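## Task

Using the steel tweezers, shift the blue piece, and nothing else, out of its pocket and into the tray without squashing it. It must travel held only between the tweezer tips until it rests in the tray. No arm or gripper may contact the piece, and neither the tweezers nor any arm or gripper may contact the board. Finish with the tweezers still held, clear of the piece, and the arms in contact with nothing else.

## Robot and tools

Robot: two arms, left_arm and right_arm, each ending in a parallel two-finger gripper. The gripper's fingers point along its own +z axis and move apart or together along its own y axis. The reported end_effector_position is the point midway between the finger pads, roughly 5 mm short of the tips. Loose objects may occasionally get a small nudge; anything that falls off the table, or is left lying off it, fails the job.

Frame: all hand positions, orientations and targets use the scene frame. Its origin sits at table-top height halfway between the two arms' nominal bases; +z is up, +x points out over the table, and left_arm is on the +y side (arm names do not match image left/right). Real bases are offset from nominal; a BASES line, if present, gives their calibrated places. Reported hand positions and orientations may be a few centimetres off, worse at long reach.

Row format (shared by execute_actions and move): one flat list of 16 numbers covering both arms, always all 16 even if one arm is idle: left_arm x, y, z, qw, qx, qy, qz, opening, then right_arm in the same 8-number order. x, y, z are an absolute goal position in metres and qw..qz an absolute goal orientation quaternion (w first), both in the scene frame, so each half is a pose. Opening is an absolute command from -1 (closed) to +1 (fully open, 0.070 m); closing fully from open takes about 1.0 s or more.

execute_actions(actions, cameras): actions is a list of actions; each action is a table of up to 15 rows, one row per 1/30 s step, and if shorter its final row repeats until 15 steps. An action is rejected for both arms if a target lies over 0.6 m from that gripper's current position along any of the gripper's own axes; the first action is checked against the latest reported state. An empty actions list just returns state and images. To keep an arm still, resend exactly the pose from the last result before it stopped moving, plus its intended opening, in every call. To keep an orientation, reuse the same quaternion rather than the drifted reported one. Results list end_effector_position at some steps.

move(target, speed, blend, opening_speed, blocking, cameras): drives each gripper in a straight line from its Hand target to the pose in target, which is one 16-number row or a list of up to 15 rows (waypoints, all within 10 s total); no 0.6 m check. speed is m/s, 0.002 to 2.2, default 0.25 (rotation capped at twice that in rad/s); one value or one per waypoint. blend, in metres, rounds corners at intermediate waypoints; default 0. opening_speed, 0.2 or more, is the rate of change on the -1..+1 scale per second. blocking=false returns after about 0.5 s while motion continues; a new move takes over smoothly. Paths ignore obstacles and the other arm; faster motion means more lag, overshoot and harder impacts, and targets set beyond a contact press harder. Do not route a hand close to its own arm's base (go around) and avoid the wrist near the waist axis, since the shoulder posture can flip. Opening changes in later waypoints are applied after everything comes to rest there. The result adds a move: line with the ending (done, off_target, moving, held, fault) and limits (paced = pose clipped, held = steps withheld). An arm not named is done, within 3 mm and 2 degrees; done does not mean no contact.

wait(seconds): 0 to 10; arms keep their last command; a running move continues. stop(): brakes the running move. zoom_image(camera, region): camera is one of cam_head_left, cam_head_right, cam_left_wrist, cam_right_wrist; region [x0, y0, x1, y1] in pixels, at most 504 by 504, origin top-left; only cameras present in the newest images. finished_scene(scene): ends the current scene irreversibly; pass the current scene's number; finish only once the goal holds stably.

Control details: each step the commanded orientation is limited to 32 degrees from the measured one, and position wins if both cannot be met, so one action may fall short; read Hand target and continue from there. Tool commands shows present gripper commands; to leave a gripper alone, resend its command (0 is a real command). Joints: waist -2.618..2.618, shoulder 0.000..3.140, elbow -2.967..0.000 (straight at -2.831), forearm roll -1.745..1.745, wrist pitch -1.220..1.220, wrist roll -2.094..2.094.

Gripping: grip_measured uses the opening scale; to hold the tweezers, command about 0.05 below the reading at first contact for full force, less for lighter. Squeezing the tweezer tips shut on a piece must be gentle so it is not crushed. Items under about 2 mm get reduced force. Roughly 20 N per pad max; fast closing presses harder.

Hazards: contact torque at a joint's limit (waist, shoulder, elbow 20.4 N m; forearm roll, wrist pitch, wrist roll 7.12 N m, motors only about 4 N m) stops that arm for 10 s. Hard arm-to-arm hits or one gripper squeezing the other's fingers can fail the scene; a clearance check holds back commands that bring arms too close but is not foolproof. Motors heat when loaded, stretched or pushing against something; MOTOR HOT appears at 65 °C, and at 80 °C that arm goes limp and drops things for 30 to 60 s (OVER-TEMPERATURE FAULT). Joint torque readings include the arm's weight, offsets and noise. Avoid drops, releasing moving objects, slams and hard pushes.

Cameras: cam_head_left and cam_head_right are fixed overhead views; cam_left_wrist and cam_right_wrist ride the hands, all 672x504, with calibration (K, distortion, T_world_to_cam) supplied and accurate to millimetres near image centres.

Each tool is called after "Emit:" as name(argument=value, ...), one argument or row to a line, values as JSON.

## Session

Emit:
execute_actions(
  actions=[],
)

Emit:
zoom_image(
  camera="cam_head_left",
  region=[260, 150, 520, 345],
)

Emit:
zoom_image(
  camera="cam_head_right",
  region=[300, 150, 580, 360],
)

Scene clock: 0.00 s.
left_arm: end_effector_position=(+0.2399, +0.0911, +0.2755) grip_measured=+1.00 end_effector_quat_wxyz=(+0.420, +0.202, +0.880, -0.091) | right_arm: end_effector_position=(+0.4513, -0.3876, +0.3981) grip_measured=+1.00 end_effector_quat_wxyz=(+0.624, +0.258, +0.692, -0.255)
Joint positions: left_arm=[-1.126 1.012 -0.849 0.671 0.836 -0.915 0.07] | right_arm=[-0.075 1.534 -1.289 -1.613 0.715 1.676 0.07]
Joint torques (N m): no reading
Motor temperatures (°C): left_arm=[25 33 25 31 27 29] | right_arm=[26 28 27 24 25 28]
Hand target: left_arm +0.2399, +0.0911, +0.2755; +0.420, +0.202, +0.880, -0.091 | right_arm +0.4513, -0.3876, +0.3981; +0.624, +0.258, +0.692, -0.255
Tool commands: left_gripper/opening=+1.0 right_gripper/opening=+1.0
camera_calibration:
cam_left_wrist: T_world_to_cam=[[-0.426908, -0.903774, -0.0306844, 0.196674], [-0.869933, 0.419715, -0.258953, 0.239095], [0.246913, -0.0838558, -0.965402, 0.332677], [0, 0, 0, 1]] pos_world=[0.209816, 0.105294, 0.389116]
cam_right_wrist: T_world_to_cam=[[-0.676235, -0.735101, 0.048302, -0.00205804], [-0.494725, 0.40457, -0.769136, 0.688306], [0.545851, -0.544013, -0.637257, -0.0815681], [0, 0, 0, 1]] pos_world=[0.383655, -0.324355, 0.47752]

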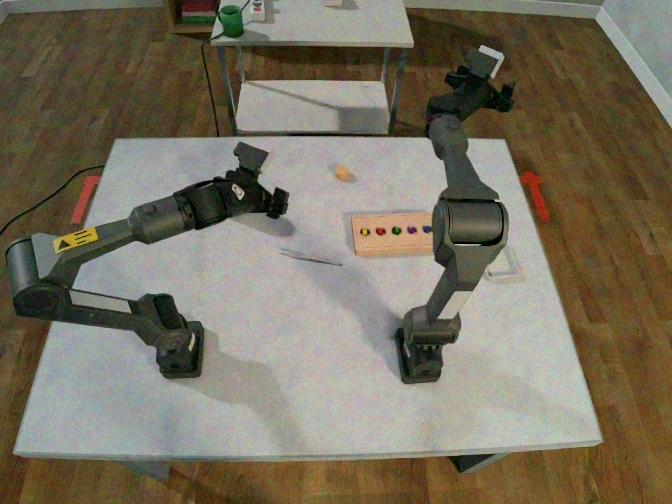

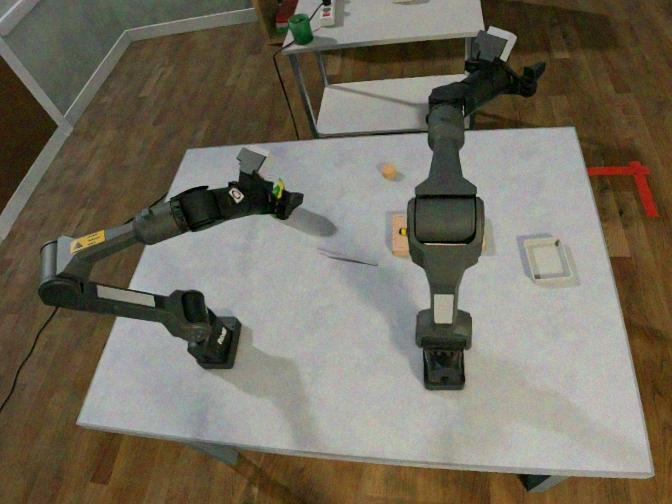

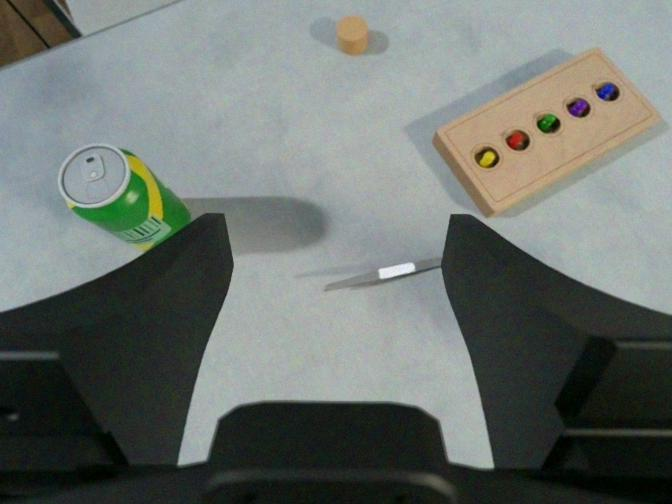

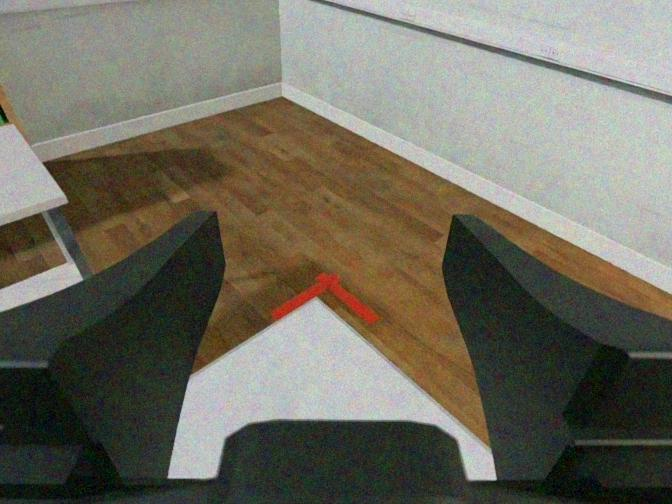

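Scaled by 1.938 from the camera's 672x504 image, which has a finer 960x720 frame.

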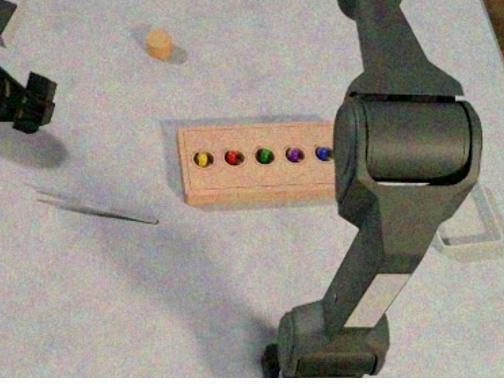

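Scaled by 1.800 from the camera's 672x504 image, which has a finer 960x720 frame.

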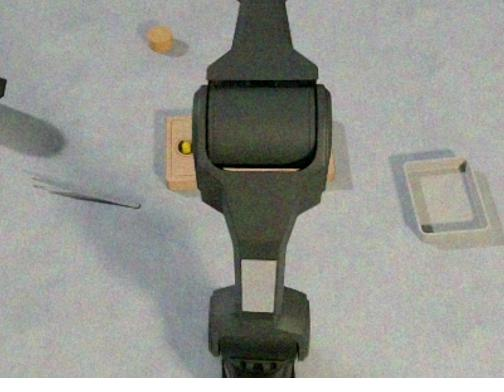

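Emit:
move(
  target=[0.223, 0.103, 0.14, 0.1530, -0.5711, 0.7789, -0.2087, 0.6, 0.27, -0.25, 0.26, 0.342, 0, 0.9397, 0, 0.0],
  speed=0.3,
)

Scene clock: 7.47 s.
left_arm: end_effector_position=(+0.2232, +0.1033, +0.1396) grip_measured=+0.60 end_effector_quat_wxyz=(+0.089, -0.545, +0.806, -0.215) | right_arm: end_effector_position=(+0.2698, -0.2498, +0.2598) grip_measured=+0.00 end_effector_quat_wxyz=(+0.341, +0.000, +0.940, +0.000)
Joint positions: left_arm=[-0.856 1.219 -0.663 0.166 0.651 -2.105 0.056] | right_arm=[-0.215 0.957 -0.879 0.139 0.895 -0.217 0.035]
Joint torques (N m): left_arm=[-0.2 -4.4 -4.72 0.22 -0.59 -0.13] | right_arm=[-1.2 -1.66 -4.58 -0.03 -0.74 0.08]
Hand target: left_arm +0.2233, +0.1033, +0.1401; +0.089, -0.544, +0.806, -0.215 | right_arm +0.2700, -0.2500, +0.2600; +0.342, +0.000, +0.940, +0.000
Off the commanded pose: left_arm 0.001 m, 9 deg | right_arm 0.000 m, 0 deg.
joint sent to its limit (left arm) — joint 6 (wrist roll), lower limit. The joint targets are off in orientation, not in position.
move: off_target (left_arm)
camera_calibration:
cam_left_wrist: T_world_to_cam=[[0.841186, -0.331525, 0.427197, -0.209628], [-0.537749, -0.595925, 0.596406, 0.0955331], [0.056854, -0.731413, -0.679561, 0.276096], [0, 0, 0, 1]] pos_world=[0.212011, 0.189374, 0.2202]
cam_right_wrist: T_world_to_cam=[[0.0125391, -0.999837, 0.0130038, -0.259617], [-0.99524, -0.0137363, -0.0964816, 0.292245], [0.0966445, -0.0117321, -0.99525, 0.351395], [0, 0, 0, 1]] pos_world=[0.260149, -0.251438, 0.381298]

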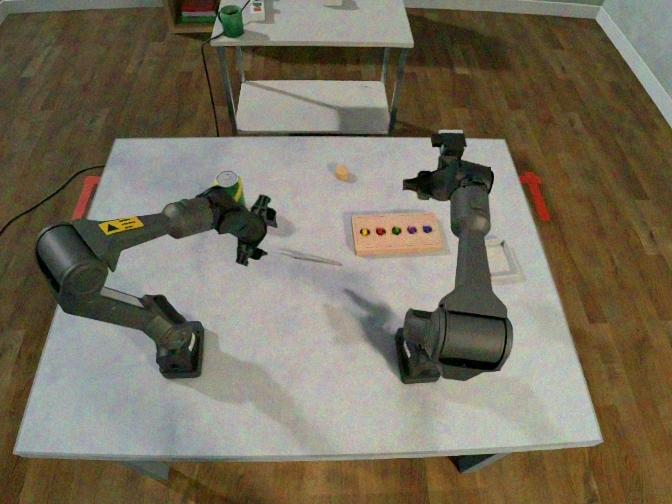

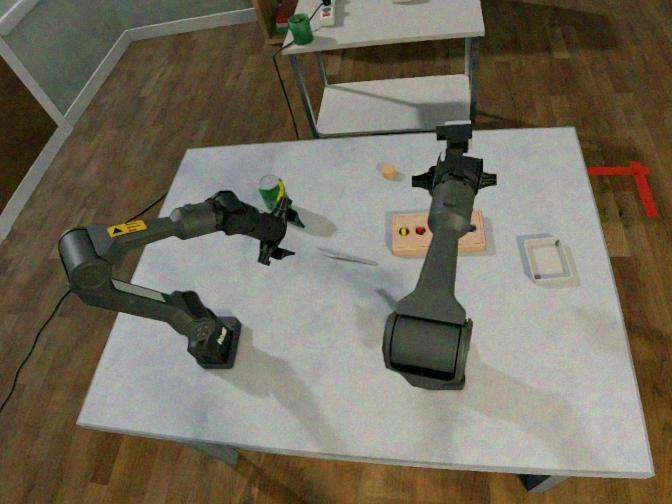

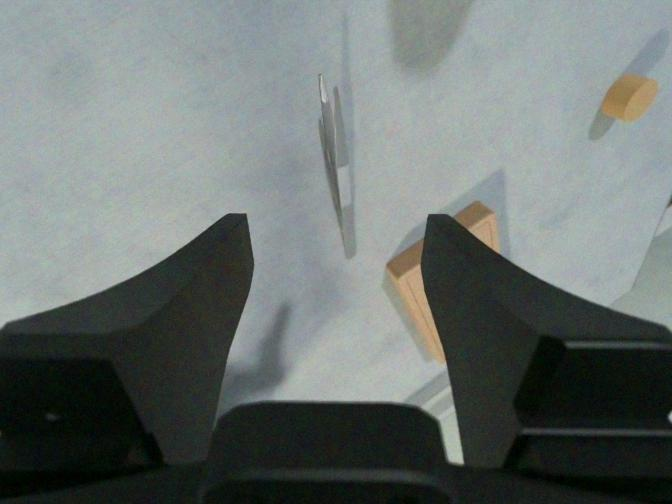

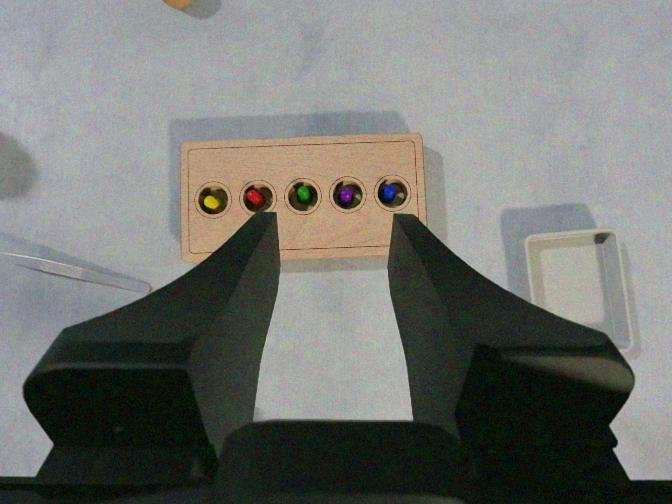

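Emit:
zoom_image(
  camera="cam_left_wrist",
  region=[280, 60, 400, 270],
)

Emit:
zoom_image(
  camera="cam_right_wrist",
  region=[320, 140, 470, 260],
)

Emit:
zoom_image(
  camera="cam_right_wrist",
  region=[0, 220, 170, 320],
)

Scaled by 2.400 from the camera's 672x504 image, which has a finer 960x720 frame.

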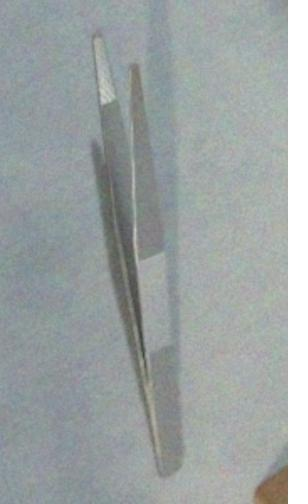

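Scaled by 3.360 from the camera's 672x504 image, which has a finer 960x720 frame.

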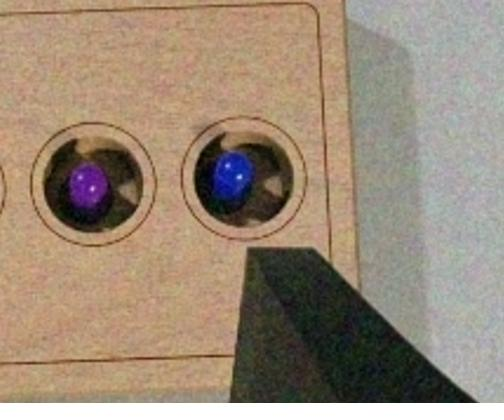

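Scaled by 2.965 from the camera's 672x504 image, which has a finer 960x720 frame.

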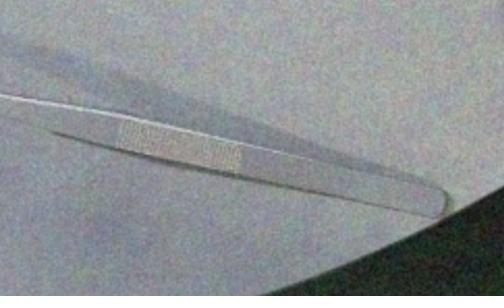

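Emit:
move(
  target=[0.2634, 0.0415, 0.05, -0.0682, -0.6201, 0.7796, -0.0543, 0.4, 0.27, -0.25, 0.26, 0.342, 0, 0.9397, 0, 0.0],
  speed=0.2,
  cameras=["cam_left_wrist"],
)

Emit:
zoom_image(
  camera="cam_left_wrist",
  region=[230, 0, 440, 250],
)

Scene clock: 17.80 s.
left_arm: end_effector_position=(+0.2635, +0.0411, +0.0502) grip_measured=+0.40 end_effector_quat_wxyz=(-0.068, -0.620, +0.780, -0.055) | right_arm: end_effector_position=(+0.2700, -0.2498, +0.2599) grip_measured=+0.00 end_effector_quat_wxyz=(+0.342, +0.000, +0.940, +0.000)
Joint positions: left_arm=[-0.73 1.86 -1.078 -0.218 0.81 -1.88 0.049] | right_arm=[-0.215 0.957 -0.879 0.139 0.894 -0.217 0.035]
Joint torques (N m): left_arm=[-0.2 -10.48 -3.25 -0.04 -0.15 -0.01] | right_arm=[0.54 -0.08 -4.71 0.02 -0.73 0.09]
Hand target: left_arm +0.2634, +0.0415, +0.0500; -0.068, -0.620, +0.780, -0.054 | right_arm +0.2700, -0.2500, +0.2600; +0.342, +0.000, +0.940, +0.000
Off the commanded pose: left_arm 0.000 m, 0 deg | right_arm 0.000 m, 0 deg.
move: done
camera_calibration:
cam_left_wrist: T_world_to_cam=[[0.970431, -0.240875, -0.0156007, -0.241521], [-0.15665, -0.677643, 0.718513, 0.0303025], [-0.183644, -0.694823, -0.695339, 0.230274], [0, 0, 0, 1]] pos_world=[0.281415, 0.122358, 0.134578]
Images, in order (width x height): cam_left_wrist 672x504.

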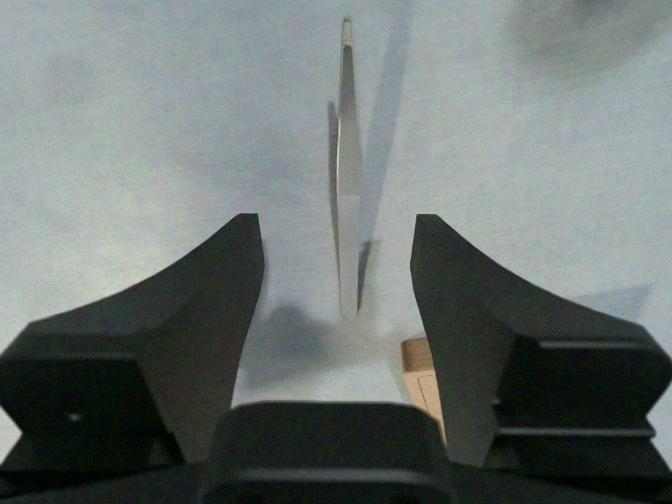

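Scaled by 2.016 from the camera's 672x504 image, which has a finer 960x720 frame.

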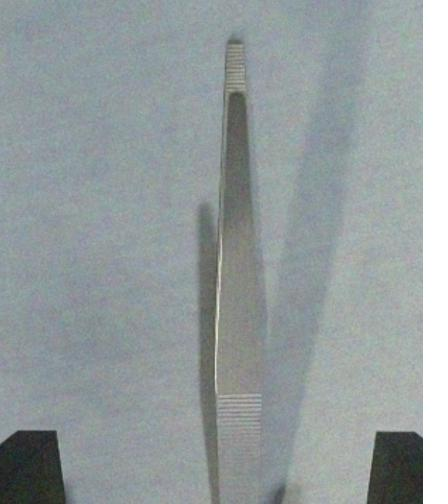

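Emit:
move(
  target=[
    [0.2664, 0.0408, 0.03, -0.0682, -0.6201, 0.7796, -0.0543, 0.0, 0.27, -0.25, 0.26, 0.342, 0, 0.9397, 0, 0.0],
    [0.2664, 0.0408, 0.0115, -0.0682, -0.6201, 0.7796, -0.0543, 0.0, 0.27, -0.25, 0.26, 0.342, 0, 0.9397, 0, 0.0],
  ],
  speed=[0.1,0.04],
  cameras=["cam_left_wrist"],
)

Emit:
zoom_image(
  camera="cam_left_wrist",
  region=[190, 60, 480, 420],
)

Scene clock: 20.03 s.
left_arm: end_effector_position=(+0.2664, +0.0407, +0.0112) grip_measured=+0.00 end_effector_quat_wxyz=(-0.068, -0.620, +0.780, -0.054) | right_arm: end_effector_position=(+0.2700, -0.2498, +0.2599) grip_measured=+0.00 end_effector_quat_wxyz=(+0.342, +0.000, +0.940, +0.000)
Joint positions: left_arm=[-0.726 1.955 -1.037 -0.251 0.679 -1.83 0.035] | right_arm=[-0.215 0.957 -0.879 0.139 0.894 -0.217 0.035]
Joint torques (N m): left_arm=[0.24 -10.72 -3.6 -0.26 0.18 0] | right_arm=[0.52 -0.11 -4.88 -0.01 -0.71 0.07]
Hand target: left_arm +0.2664, +0.0408, +0.0115; -0.068, -0.620, +0.780, -0.054 | right_arm +0.2700, -0.2500, +0.2600; +0.342, +0.000, +0.940, +0.000
Off the commanded pose: left_arm 0.000 m, 0 deg | right_arm 0.000 m, 0 deg.
move: done
camera_calibration:
cam_left_wrist: T_world_to_cam=[[0.970332, -0.241282, -0.0154796, -0.245093], [-0.157143, -0.678029, 0.718041, 0.0586193], [-0.183746, -0.694305, -0.695829, 0.203442], [0, 0, 0, 1]] pos_world=[0.284415, 0.12186, 0.0956759]
Images, in order (width x height): cam_left_wrist 672x504.

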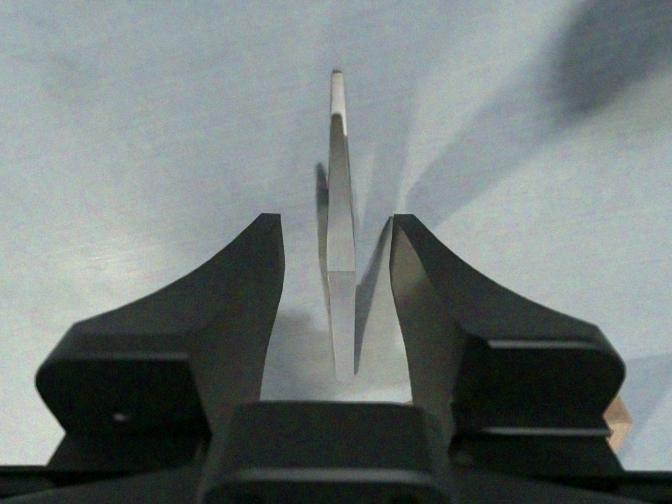

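Scaled by 1.400 from the camera's 672x504 image, which has a finer 960x720 frame.

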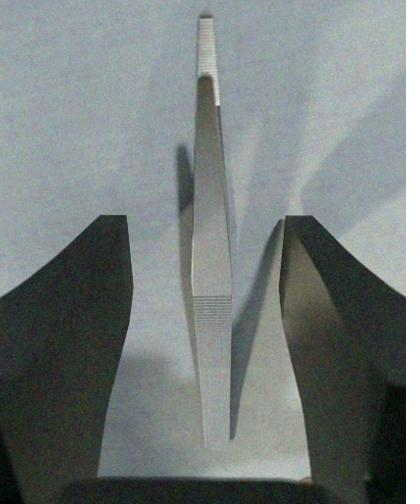

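Emit:
move(
  target=[0.2670, 0.0406, 0.0095, -0.0682, -0.6201, 0.7796, -0.0543, 0.0, 0.27, -0.25, 0.26, 0.342, 0, 0.9397, 0, 0.0],
  speed=0.03,
  cameras=[],
)

Scene clock: 21.33 s.
left_arm: end_effector_position=(+0.2668, +0.0407, +0.0094) grip_measured=+0.00 end_effector_quat_wxyz=(-0.068, -0.620, +0.779, -0.054) | right_arm: end_effector_position=(+0.2700, -0.2498, +0.2599) grip_measured=+0.00 end_effector_quat_wxyz=(+0.342, +0.000, +0.940, +0.000)
Joint positions: left_arm=[-0.725 1.96 -1.037 -0.253 0.675 -1.828 0.035] | right_arm=[-0.215 0.957 -0.879 0.139 0.894 -0.217 0.035]
Joint torques (N m): left_arm=[0.38 -8.79 -4.8 -0.34 -0.19 0.11] | right_arm=[0.37 -0.28 -5 0 -0.7 0.09]
Hand target: left_arm +0.2670, +0.0406, +0.0095; -0.068, -0.620, +0.780, -0.054 | right_arm +0.2700, -0.2500, +0.2600; +0.342, +0.000, +0.940, +0.000
Off the commanded pose: left_arm 0.000 m, 0 deg | right_arm 0.000 m, 0 deg.
move: done
No camera images: "cameras" was empty.

Emit:
move(
  target=[
    [0.2668, 0.0407, 0.0098, -0.0682, -0.6201, 0.7796, -0.0543, 0.0, 0.27, -0.25, 0.26, 0.342, 0, 0.9397, 0, 0.0],
    [0.2668, 0.0407, 0.0098, -0.0682, -0.6201, 0.7796, -0.0543, -0.82, 0.27, -0.25, 0.26, 0.342, 0, 0.9397, 0, 0.0],
  ],
  speed=0.03,
  opening_speed=0.7,
  cameras=["cam_left_wrist"],
)

Emit:
zoom_image(
  camera="cam_left_wrist",
  region=[190, 60, 480, 420],
)

Scene clock: 24.10 s.
left_arm: end_effector_position=(+0.2669, +0.0406, +0.0097) grip_measured=-0.76 end_effector_quat_wxyz=(-0.068, -0.620, +0.780, -0.054) | right_arm: end_effector_position=(+0.2700, -0.2498, +0.2599) grip_measured=+0.00 end_effector_quat_wxyz=(+0.342, +0.000, +0.940, +0.000)
Joint positions: left_arm=[-0.725 1.959 -1.037 -0.253 0.675 -1.827 0.008] | right_arm=[-0.215 0.957 -0.879 0.139 0.894 -0.217 0.035]
Joint torques (N m): left_arm=[-0.32 -10.94 -3.11 0 0.16 -0.12] | right_arm=[0.39 -0.23 -4.85 0.02 -0.67 0.05]
Hand target: left_arm +0.2668, +0.0407, +0.0098; -0.068, -0.620, +0.780, -0.054 | right_arm +0.2700, -0.2500, +0.2600; +0.342, +0.000, +0.940, +0.000
Off the commanded pose: left_arm 0.000 m, 0 deg | right_arm 0.000 m, 0 deg.
move: done
camera_calibration:
cam_left_wrist: T_world_to_cam=[[0.970345, -0.241218, -0.0156515, -0.245524], [-0.156937, -0.677911, 0.718197, 0.0596026], [-0.183852, -0.694443, -0.695664, 0.202434], [0, 0, 0, 1]] pos_world=[0.284814, 0.12176, 0.0941768]
Images, in order (width x height): cam_left_wrist 672x504.

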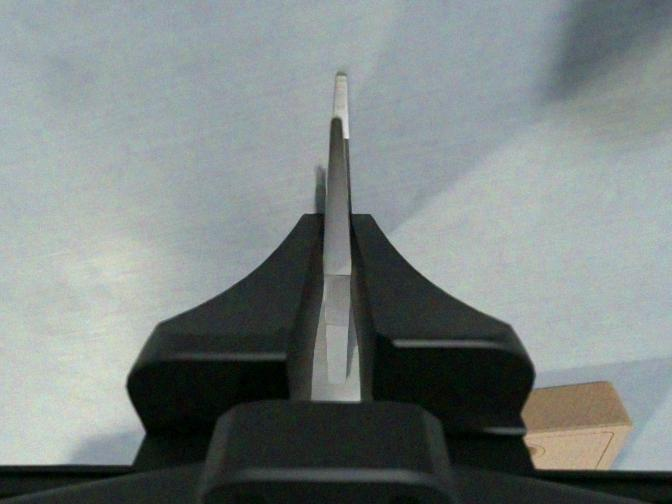

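Scaled by 1.400 from the camera's 672x504 image, which has a finer 960x720 frame.

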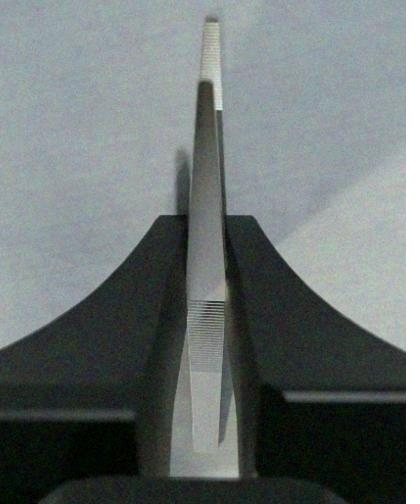

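Emit:
move(
  target=[
    [0.2668, 0.0407, 0.0098, -0.0682, -0.6201, 0.7796, -0.0543, -0.88, 0.27, -0.25, 0.26, 0.342, 0, 0.9397, 0, 0.0],
    [0.2675, 0.045, 0.06, -0.0682, -0.6201, 0.7796, -0.0543, -0.88, 0.27, -0.25, 0.26, 0.342, 0, 0.9397, 0, 0.0],
  ],
  speed=[0.05, 0.1],
  cameras=["cam_left_wrist"],
)

Emit:
move(
  target=[
    [0.3185, 0.170, 0.27, 0.0457, -0.4603, 0.7875, -0.4070, -0.88, 0.208, 0.003, 0.27, 0.1575, -0.4138, 0.8936, 0.0730, -0.2],
    [0.3185, 0.170, 0.27, 0.0457, -0.4603, 0.7875, -0.4070, -0.88, 0.237, 0.038, 0.276, 0.6416, -0.2971, 0.6416, 0.2971, -0.2],
    [0.3185, 0.170, 0.27, 0.0457, -0.4603, 0.7875, -0.4070, -0.88, 0.2512, 0.0526, 0.2747, 0.4771, -0.0480, 0.6857, 0.5477, -0.2],
  ],
  speed=0.3,
)

Scene clock: 28.50 s.
left_arm: end_effector_position=(+0.2676, +0.0446, +0.0606) grip_measured=-0.76 end_effector_quat_wxyz=(-0.068, -0.620, +0.780, -0.055) | right_arm: end_effector_position=(+0.2700, -0.2498, +0.2599) grip_measured=+0.00 end_effector_quat_wxyz=(+0.342, +0.000, +0.940, +0.000)
Joint positions: left_arm=[-0.714 1.842 -1.1 -0.211 0.851 -1.874 0.008] | right_arm=[-0.215 0.957 -0.879 0.139 0.894 -0.217 0.035]
Joint torques (N m): left_arm=[0.19 -8.66 -3.72 -0.14 -0.16 -0.01] | right_arm=[0.49 -0.1 -4.78 0 -0.65 0.06]
Hand target: left_arm +0.2675, +0.0450, +0.0600; -0.068, -0.620, +0.780, -0.054 | right_arm +0.2700, -0.2500, +0.2600; +0.342, +0.000, +0.940, +0.000
Off the commanded pose: left_arm 0.001 m, 0 deg | right_arm 0.000 m, 0 deg.
move: done
camera_calibration:
cam_left_wrist: T_world_to_cam=[[0.97027, -0.241581, -0.0146747, -0.244496], [-0.157739, -0.677188, 0.718703, 0.0261428], [-0.183563, -0.695021, -0.695162, 0.240597], [0, 0, 0, 1]] pos_world=[0.285516, 0.125858, 0.144877]
Images, in order (width x height): cam_left_wrist 672x504.

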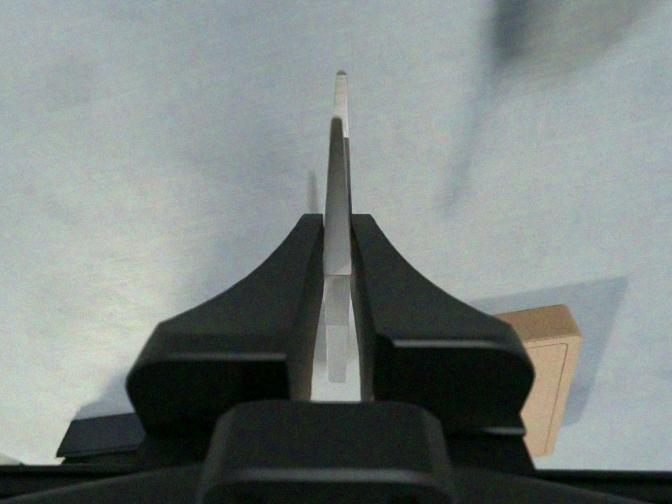

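Scene clock: 34.10 s.
left_arm: end_effector_position=(+0.3184, +0.1701, +0.2704) grip_measured=-0.76 end_effector_quat_wxyz=(+0.046, -0.460, +0.788, -0.407) | right_arm: end_effector_position=(+0.2510, +0.0527, +0.2748) grip_measured=-0.20 end_effector_quat_wxyz=(+0.477, -0.048, +0.686, +0.548)
Joint positions: left_arm=[0.051 1.254 -1.018 -0.819 1.071 -0.679 0.008] | right_arm=[0.729 1.324 -0.39 -0.189 -0.911 0.908 0.028]
Joint torques (N m): left_arm=[-0.26 -3.59 -5.2 -0.74 -0.41 0.1] | right_arm=[-1.24 -2.13 -4.21 0.16 -0.93 -0.16]
Hand target: left_arm +0.3185, +0.1700, +0.2700; +0.046, -0.460, +0.788, -0.407 | right_arm +0.2512, +0.0526, +0.2747; +0.477, -0.048, +0.686, +0.548
Off the commanded pose: left_arm 0.000 m, 0 deg | right_arm 0.000 m, 0 deg.
move: done
camera_calibration:
cam_left_wrist: T_world_to_cam=[[0.687598, -0.265829, 0.67568, -0.352959], [-0.726004, -0.266134, 0.634106, 0.102227], [0.0112575, -0.926557, -0.375987, 0.374041], [0, 0, 0, 1]] pos_world=[0.3127, 0.279949, 0.314299]
cam_right_wrist: T_world_to_cam=[[0.596756, -0.405437, -0.692462, 0.0588169], [-0.777509, -0.0787907, -0.623917, 0.372831], [0.198399, 0.910721, -0.362249, 0.123676], [0, 0, 0, 1]] pos_world=[0.230243, -0.0594125, 0.318145]

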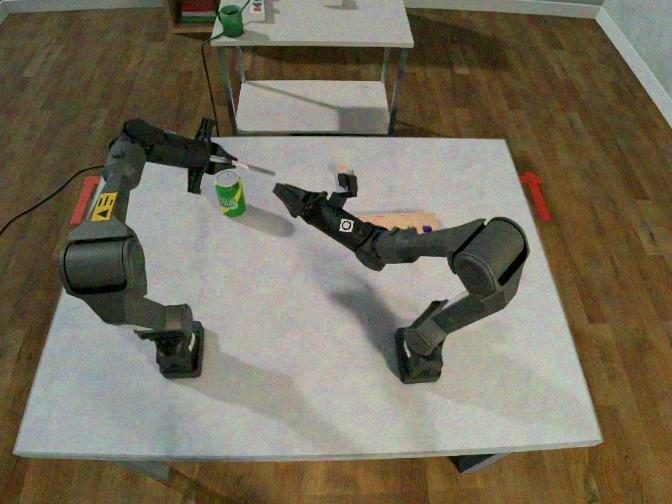

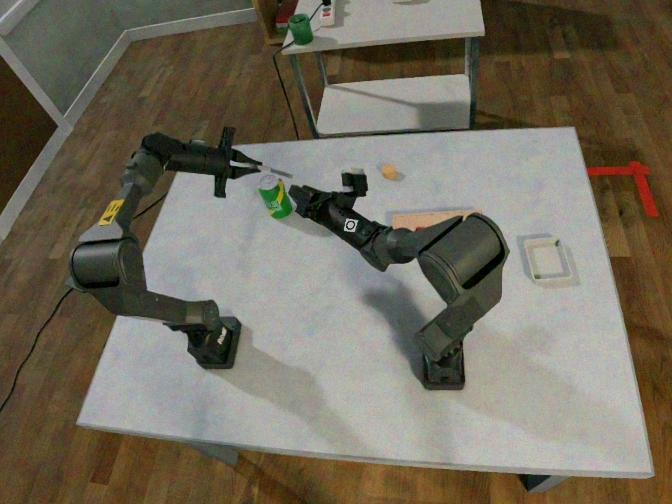

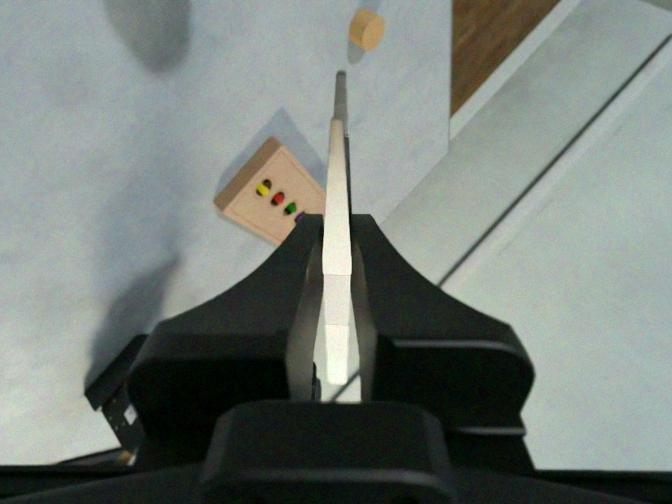

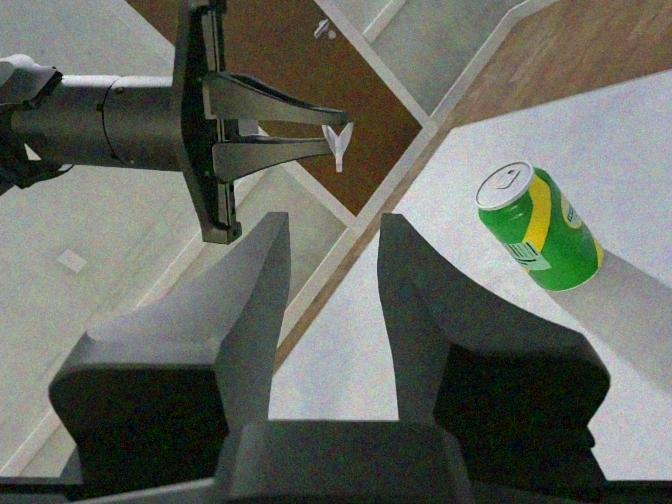

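Emit:
zoom_image(
  camera="cam_right_wrist",
  region=[260, 80, 420, 240],
)

Scaled by 3.150 from the camera's 672x504 image, which has a finer 960x720 frame.

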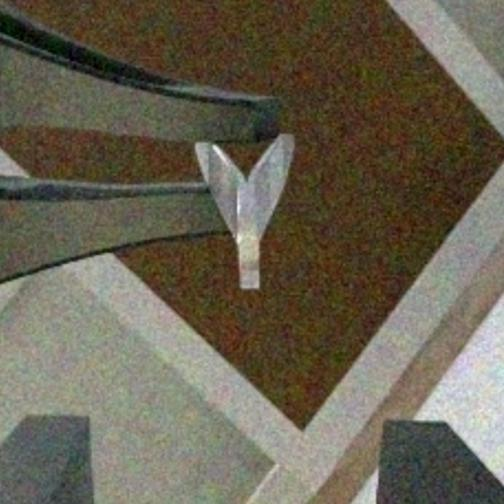

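Emit:
move(
  target=[
    [0.3185, 0.170, 0.27, 0.0457, -0.4603, 0.7875, -0.4070, -0.88, 0.3123, 0.1317, 0.2791, 0.4771, -0.0480, 0.6857, 0.5477, -0.2],
    [0.3185, 0.170, 0.27, 0.0457, -0.4603, 0.7875, -0.4070, -0.88, 0.3123, 0.1317, 0.2791, 0.4771, -0.0480, 0.6857, 0.5477, -0.6],
  ],
  speed=0.1,
  opening_speed=0.6,
  cameras=["cam_right_wrist", "cam_left_wrist"],
)

Emit:
zoom_image(
  camera="cam_right_wrist",
  region=[230, 140, 450, 440],
)

Emit:
zoom_image(
  camera="cam_left_wrist",
  region=[230, 200, 450, 420],
)

Scene clock: 38.17 s.
left_arm: end_effector_position=(+0.3184, +0.1701, +0.2704) grip_measured=-0.76 end_effector_quat_wxyz=(+0.046, -0.460, +0.788, -0.407) | right_arm: end_effector_position=(+0.3123, +0.1318, +0.2789) grip_measured=-0.60 end_effector_quat_wxyz=(+0.477, -0.048, +0.686, +0.548)
Joint positions: left_arm=[0.051 1.254 -1.018 -0.819 1.071 -0.679 0.008] | right_arm=[0.784 1.647 -0.761 -0.124 -0.858 0.871 0.014]
Joint torques (N m): left_arm=[-0.33 -3.38 -6.44 -0.79 -0.31 0.17] | right_arm=[-0.19 -5.84 -3.54 0.04 -1.04 -0.11]
Hand target: left_arm +0.3185, +0.1700, +0.2700; +0.046, -0.460, +0.788, -0.407 | right_arm +0.3123, +0.1317, +0.2791; +0.477, -0.048, +0.686, +0.548
Off the commanded pose: left_arm 0.000 m, 0 deg | right_arm 0.000 m, 0 deg.
move: done
camera_calibration:
cam_left_wrist: T_world_to_cam=[[0.687598, -0.265829, 0.67568, -0.352959], [-0.726004, -0.266134, 0.634106, 0.102227], [0.0112575, -0.926557, -0.375987, 0.374041], [0, 0, 0, 1]] pos_world=[0.3127, 0.279949, 0.314299]
cam_right_wrist: T_world_to_cam=[[0.595737, -0.40587, -0.693085, 0.0575819], [-0.778259, -0.078412, -0.623029, 0.429142], [0.198522, 0.910561, -0.362585, 0.0410015], [0, 0, 0, 1]] pos_world=[0.29154, 0.0196863, 0.322144]
Images, in order (width x height): cam_left_wrist 672x504, cam_right_wrist 672x504.

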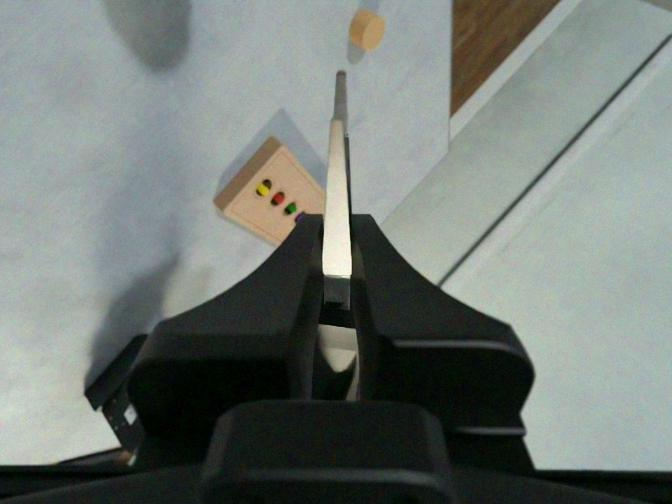

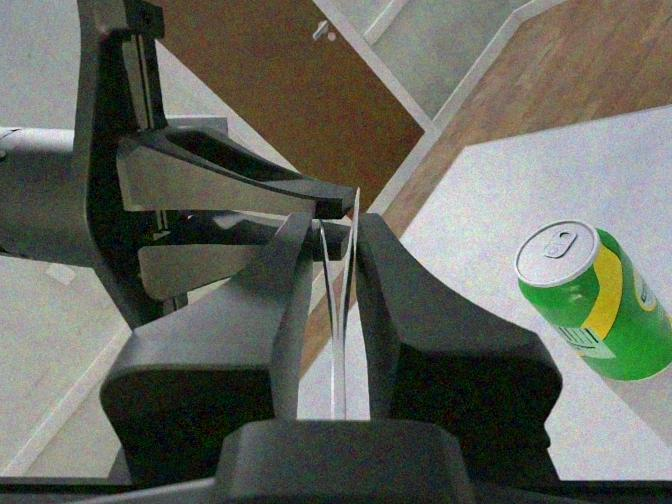

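Scaled by 1.680 from the camera's 672x504 image, which has a finer 960x720 frame.

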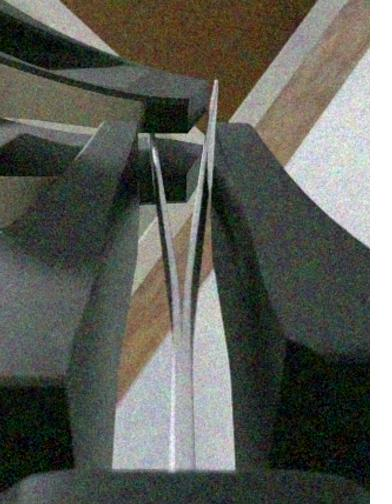

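Scaled by 2.291 from the camera's 672x504 image, which has a finer 960x720 frame.

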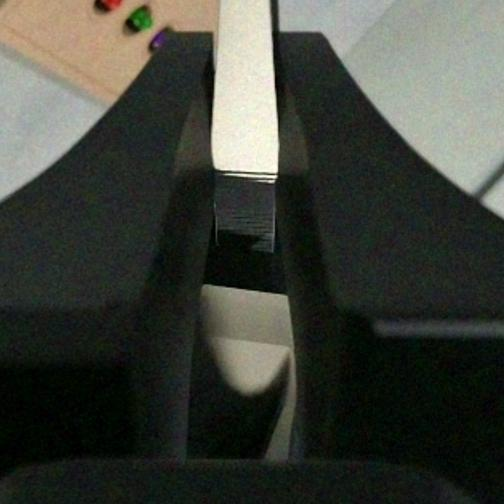

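Emit:
move(
  target=[0.3185, 0.170, 0.27, 0.0457, -0.4603, 0.7875, -0.4070, -0.88, 0.3123, 0.1317, 0.2791, 0.4771, -0.0480, 0.6857, 0.5477, -0.75],
  opening_speed=0.3,
  cameras=["cam_right_wrist"],
)

Emit:
zoom_image(
  camera="cam_right_wrist",
  region=[230, 140, 450, 440],
)

Scene clock: 39.63 s.
left_arm: end_effector_position=(+0.3184, +0.1701, +0.2704) grip_measured=-0.76 end_effector_quat_wxyz=(+0.046, -0.460, +0.788, -0.407) | right_arm: end_effector_position=(+0.3123, +0.1318, +0.2789) grip_measured=-0.74 end_effector_quat_wxyz=(+0.477, -0.048, +0.686, +0.548)
Joint positions: left_arm=[0.051 1.254 -1.018 -0.819 1.071 -0.679 0.008] | right_arm=[0.784 1.647 -0.761 -0.124 -0.858 0.871 0.009]
Joint torques (N m): left_arm=[-0.06 -3.31 -6.51 -0.83 -0.26 0.14] | right_arm=[-0.44 -5.94 -4.25 -0.11 -1.09 -0.05]
Hand target: left_arm +0.3185, +0.1700, +0.2700; +0.046, -0.460, +0.788, -0.407 | right_arm +0.3123, +0.1317, +0.2791; +0.477, -0.048, +0.686, +0.548
Off the commanded pose: left_arm 0.000 m, 0 deg | right_arm 0.000 m, 0 deg.
move: done
camera_calibration:
cam_right_wrist: T_world_to_cam=[[0.595737, -0.40587, -0.693085, 0.0575819], [-0.778259, -0.078412, -0.623029, 0.429142], [0.198522, 0.910561, -0.362585, 0.0410015], [0, 0, 0, 1]] pos_world=[0.29154, 0.0196863, 0.322144]
Images, in order (width x height): cam_right_wrist 672x504.

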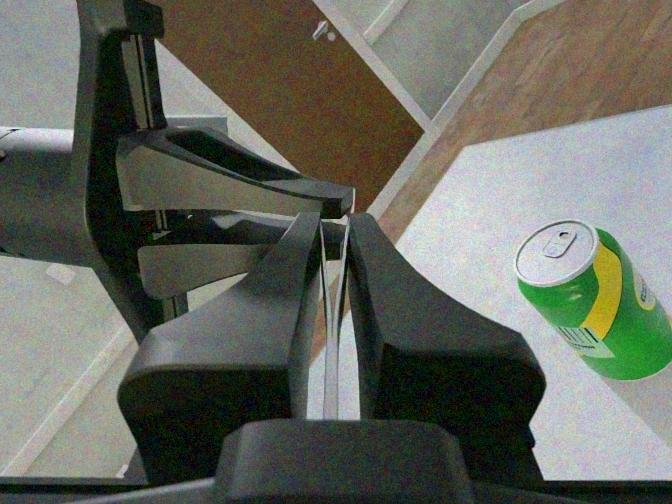

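Scaled by 1.680 from the camera's 672x504 image, which has a finer 960x720 frame.

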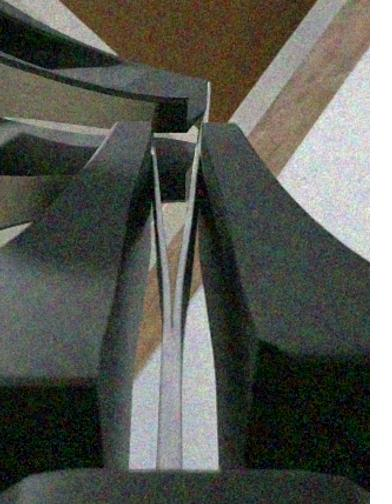

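Release the left and back it off.

Emit:
move(
  target=[
    [0.3185, 0.170, 0.27, 0.0457, -0.4603, 0.7875, -0.4070, -0.5, 0.3123, 0.1317, 0.2791, 0.4771, -0.0480, 0.6857, 0.5477, -0.76],
    [0.2645, 0.2157, 0.3407, 0.0457, -0.4603, 0.7875, -0.4070, -0.5, 0.3123, 0.1317, 0.2791, 0.4771, -0.0480, 0.6857, 0.5477, -0.76],
  ],
  speed=0.12,
  opening_speed=0.5,
  cameras=["cam_right_wrist", "cam_left_wrist"],
)

Emit:
zoom_image(
  camera="cam_right_wrist",
  region=[230, 140, 450, 440],
)

Scene clock: 42.70 s.
left_arm: end_effector_position=(+0.2647, +0.2153, +0.3402) grip_measured=-0.50 end_effector_quat_wxyz=(+0.158, -0.500, +0.755, -0.394) | right_arm: end_effector_position=(+0.3123, +0.1318, +0.2789) grip_measured=-0.76 end_effector_quat_wxyz=(+0.477, -0.048, +0.686, +0.548)
Joint positions: left_arm=[0.223 0.955 -1.09 -0.678 1.225 -0.854 0.017] | right_arm=[0.784 1.647 -0.761 -0.124 -0.858 0.871 0.009]
Joint torques (N m): left_arm=[-0.27 0.31 -6.1 -0.91 -0.33 0.12] | right_arm=[0.76 -5.78 -3.63 0.14 -0.91 0.01]
Hand target: left_arm +0.2648, +0.2151, +0.3404; +0.158, -0.500, +0.755, -0.394 | right_arm +0.3123, +0.1317, +0.2791; +0.477, -0.048, +0.686, +0.548
Off the commanded pose: left_arm 0.001 m, 14 deg | right_arm 0.000 m, 0 deg.
joint sent to its limit (left arm) — joint 5 (wrist pitch), upper limit. The joint targets are off in orientation, not in position.
move: off_target (left_arm)
camera_calibration:
cam_left_wrist: T_world_to_cam=[[0.636516, -0.208756, 0.742475, -0.372708], [-0.734816, -0.456583, 0.501576, 0.11933], [0.234295, -0.864843, -0.444019, 0.3936], [0, 0, 0, 1]] pos_world=[0.232702, 0.317081, 0.391639]
cam_right_wrist: T_world_to_cam=[[0.595737, -0.40587, -0.693085, 0.0575819], [-0.778259, -0.078412, -0.623029, 0.429142], [0.198522, 0.910561, -0.362585, 0.0410015], [0, 0, 0, 1]] pos_world=[0.29154, 0.0196863, 0.322144]
Images, in order (width x height): cam_left_wrist 672x504, cam_right_wrist 672x504.

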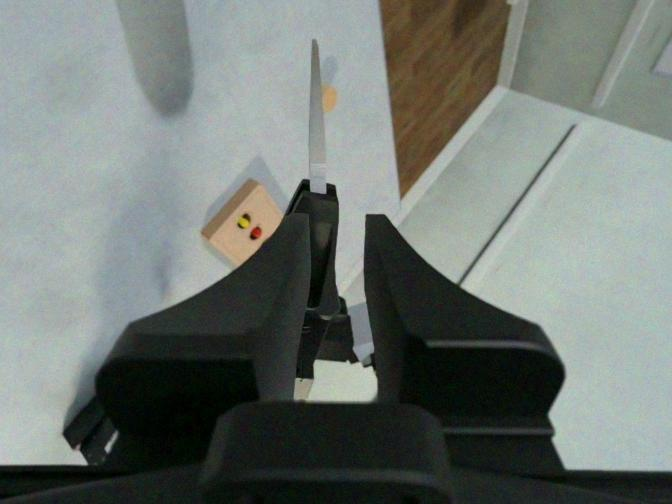

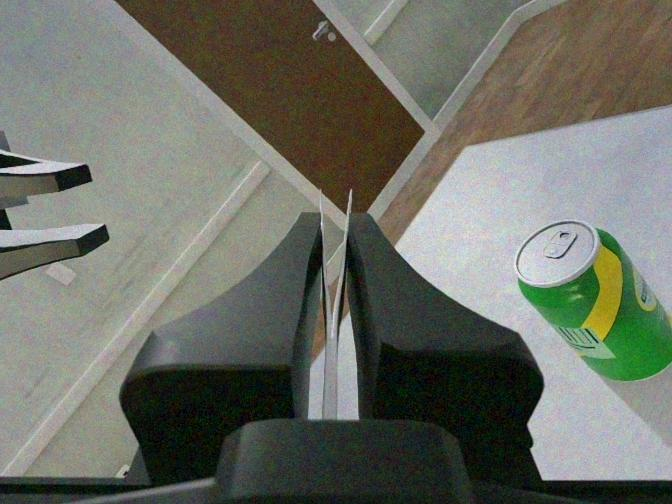

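Scaled by 1.680 from the camera's 672x504 image, which has a finer 960x720 frame.

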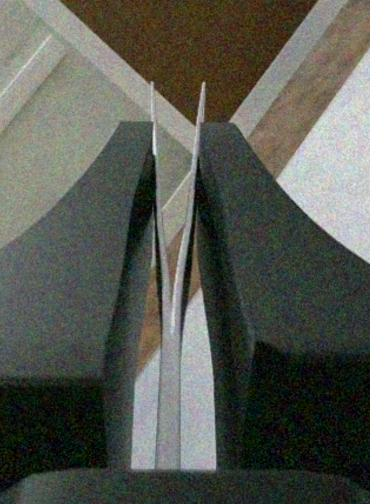

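Emit:
move(
  target=[
    [0.2648, 0.2151, 0.3404, 0.158, -0.500, 0.755, -0.394, -0.9, 0.275, 0.085, 0.29, 0.6416, -0.2971, 0.6416, 0.2971, -0.76],
    [0.2648, 0.2151, 0.3404, 0.158, -0.500, 0.755, -0.394, -0.9, 0.243, 0.045, 0.27, 0.1951, -0.4097, 0.8848, 0.0903, -0.76],
    [0.2648, 0.2151, 0.3404, 0.158, -0.500, 0.755, -0.394, -0.9, 0.3256, -0.2965, 0.16, 0.2152, 0.1020, 0.9709, -0.0226, -0.75],
  ],
  speed=[0.35, 0.35, 0.25],
  cameras=["cam_right_wrist", "cam_head_left"],
)

Emit:
zoom_image(
  camera="cam_right_wrist",
  region=[280, 150, 400, 240],
)

Scene clock: 53.53 s.
left_arm: end_effector_position=(+0.2646, +0.2150, +0.3402) grip_measured=-0.90 end_effector_quat_wxyz=(+0.158, -0.500, +0.755, -0.394) | right_arm: end_effector_position=(+0.3254, -0.2967, +0.1595) grip_measured=-0.75 end_effector_quat_wxyz=(+0.214, +0.102, +0.971, -0.023)
Joint positions: left_arm=[0.222 0.955 -1.09 -0.678 1.225 -0.853 0.004] | right_arm=[-0.254 1.398 -0.913 -0.001 0.739 0.003 0.009]
Joint torques (N m): left_arm=[-0.4 -0.97 -6.01 -0.69 -0.58 -0.07] | right_arm=[0.63 -4.46 -4.57 -0.12 -0.41 -0.01]
Hand target: left_arm +0.2648, +0.2151, +0.3404; +0.158, -0.500, +0.755, -0.394 | right_arm +0.3256, -0.2965, +0.1600; +0.215, +0.102, +0.971, -0.023
Off the commanded pose: left_arm 0.000 m, 0 deg | right_arm 0.001 m, 0 deg.
move: done
camera_calibration:
cam_right_wrist: T_world_to_cam=[[-0.193838, -0.980983, 0.00997577, -0.232622], [-0.967338, 0.192815, 0.16456, 0.347812], [-0.163354, 0.0222481, -0.986317, 0.338916], [0, 0, 0, 1]] pos_world=[0.346724, -0.302802, 0.279363]
Images, in order (width x height): cam_head_left 672x504, cam_right_wrist 672x504.

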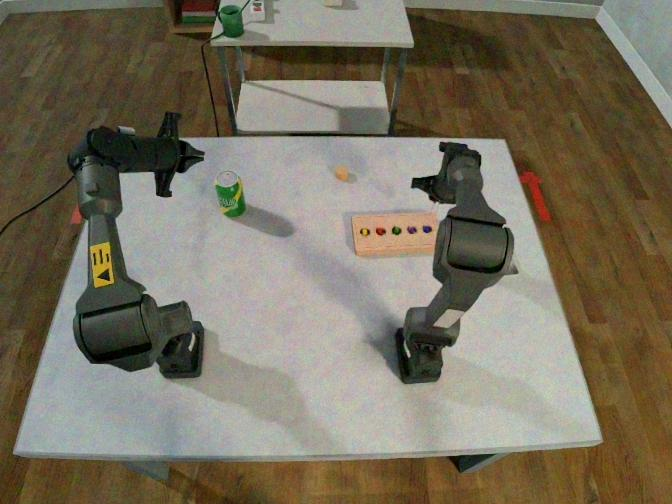

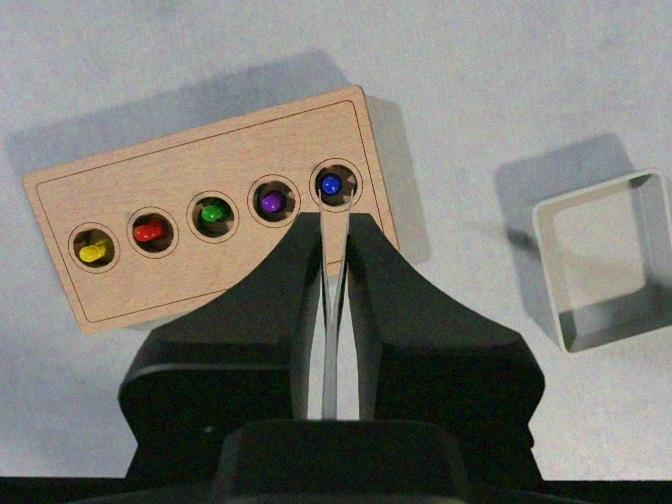

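Scaled by 4.200 from the camera's 672x504 image, which has a finer 960x720 frame.

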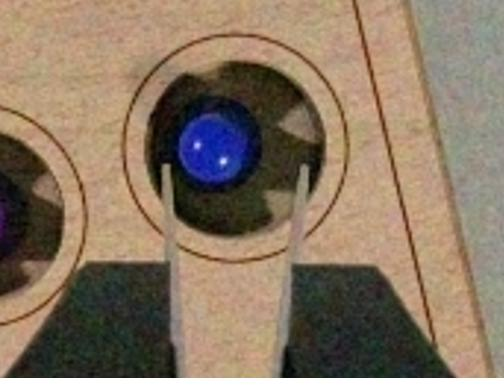

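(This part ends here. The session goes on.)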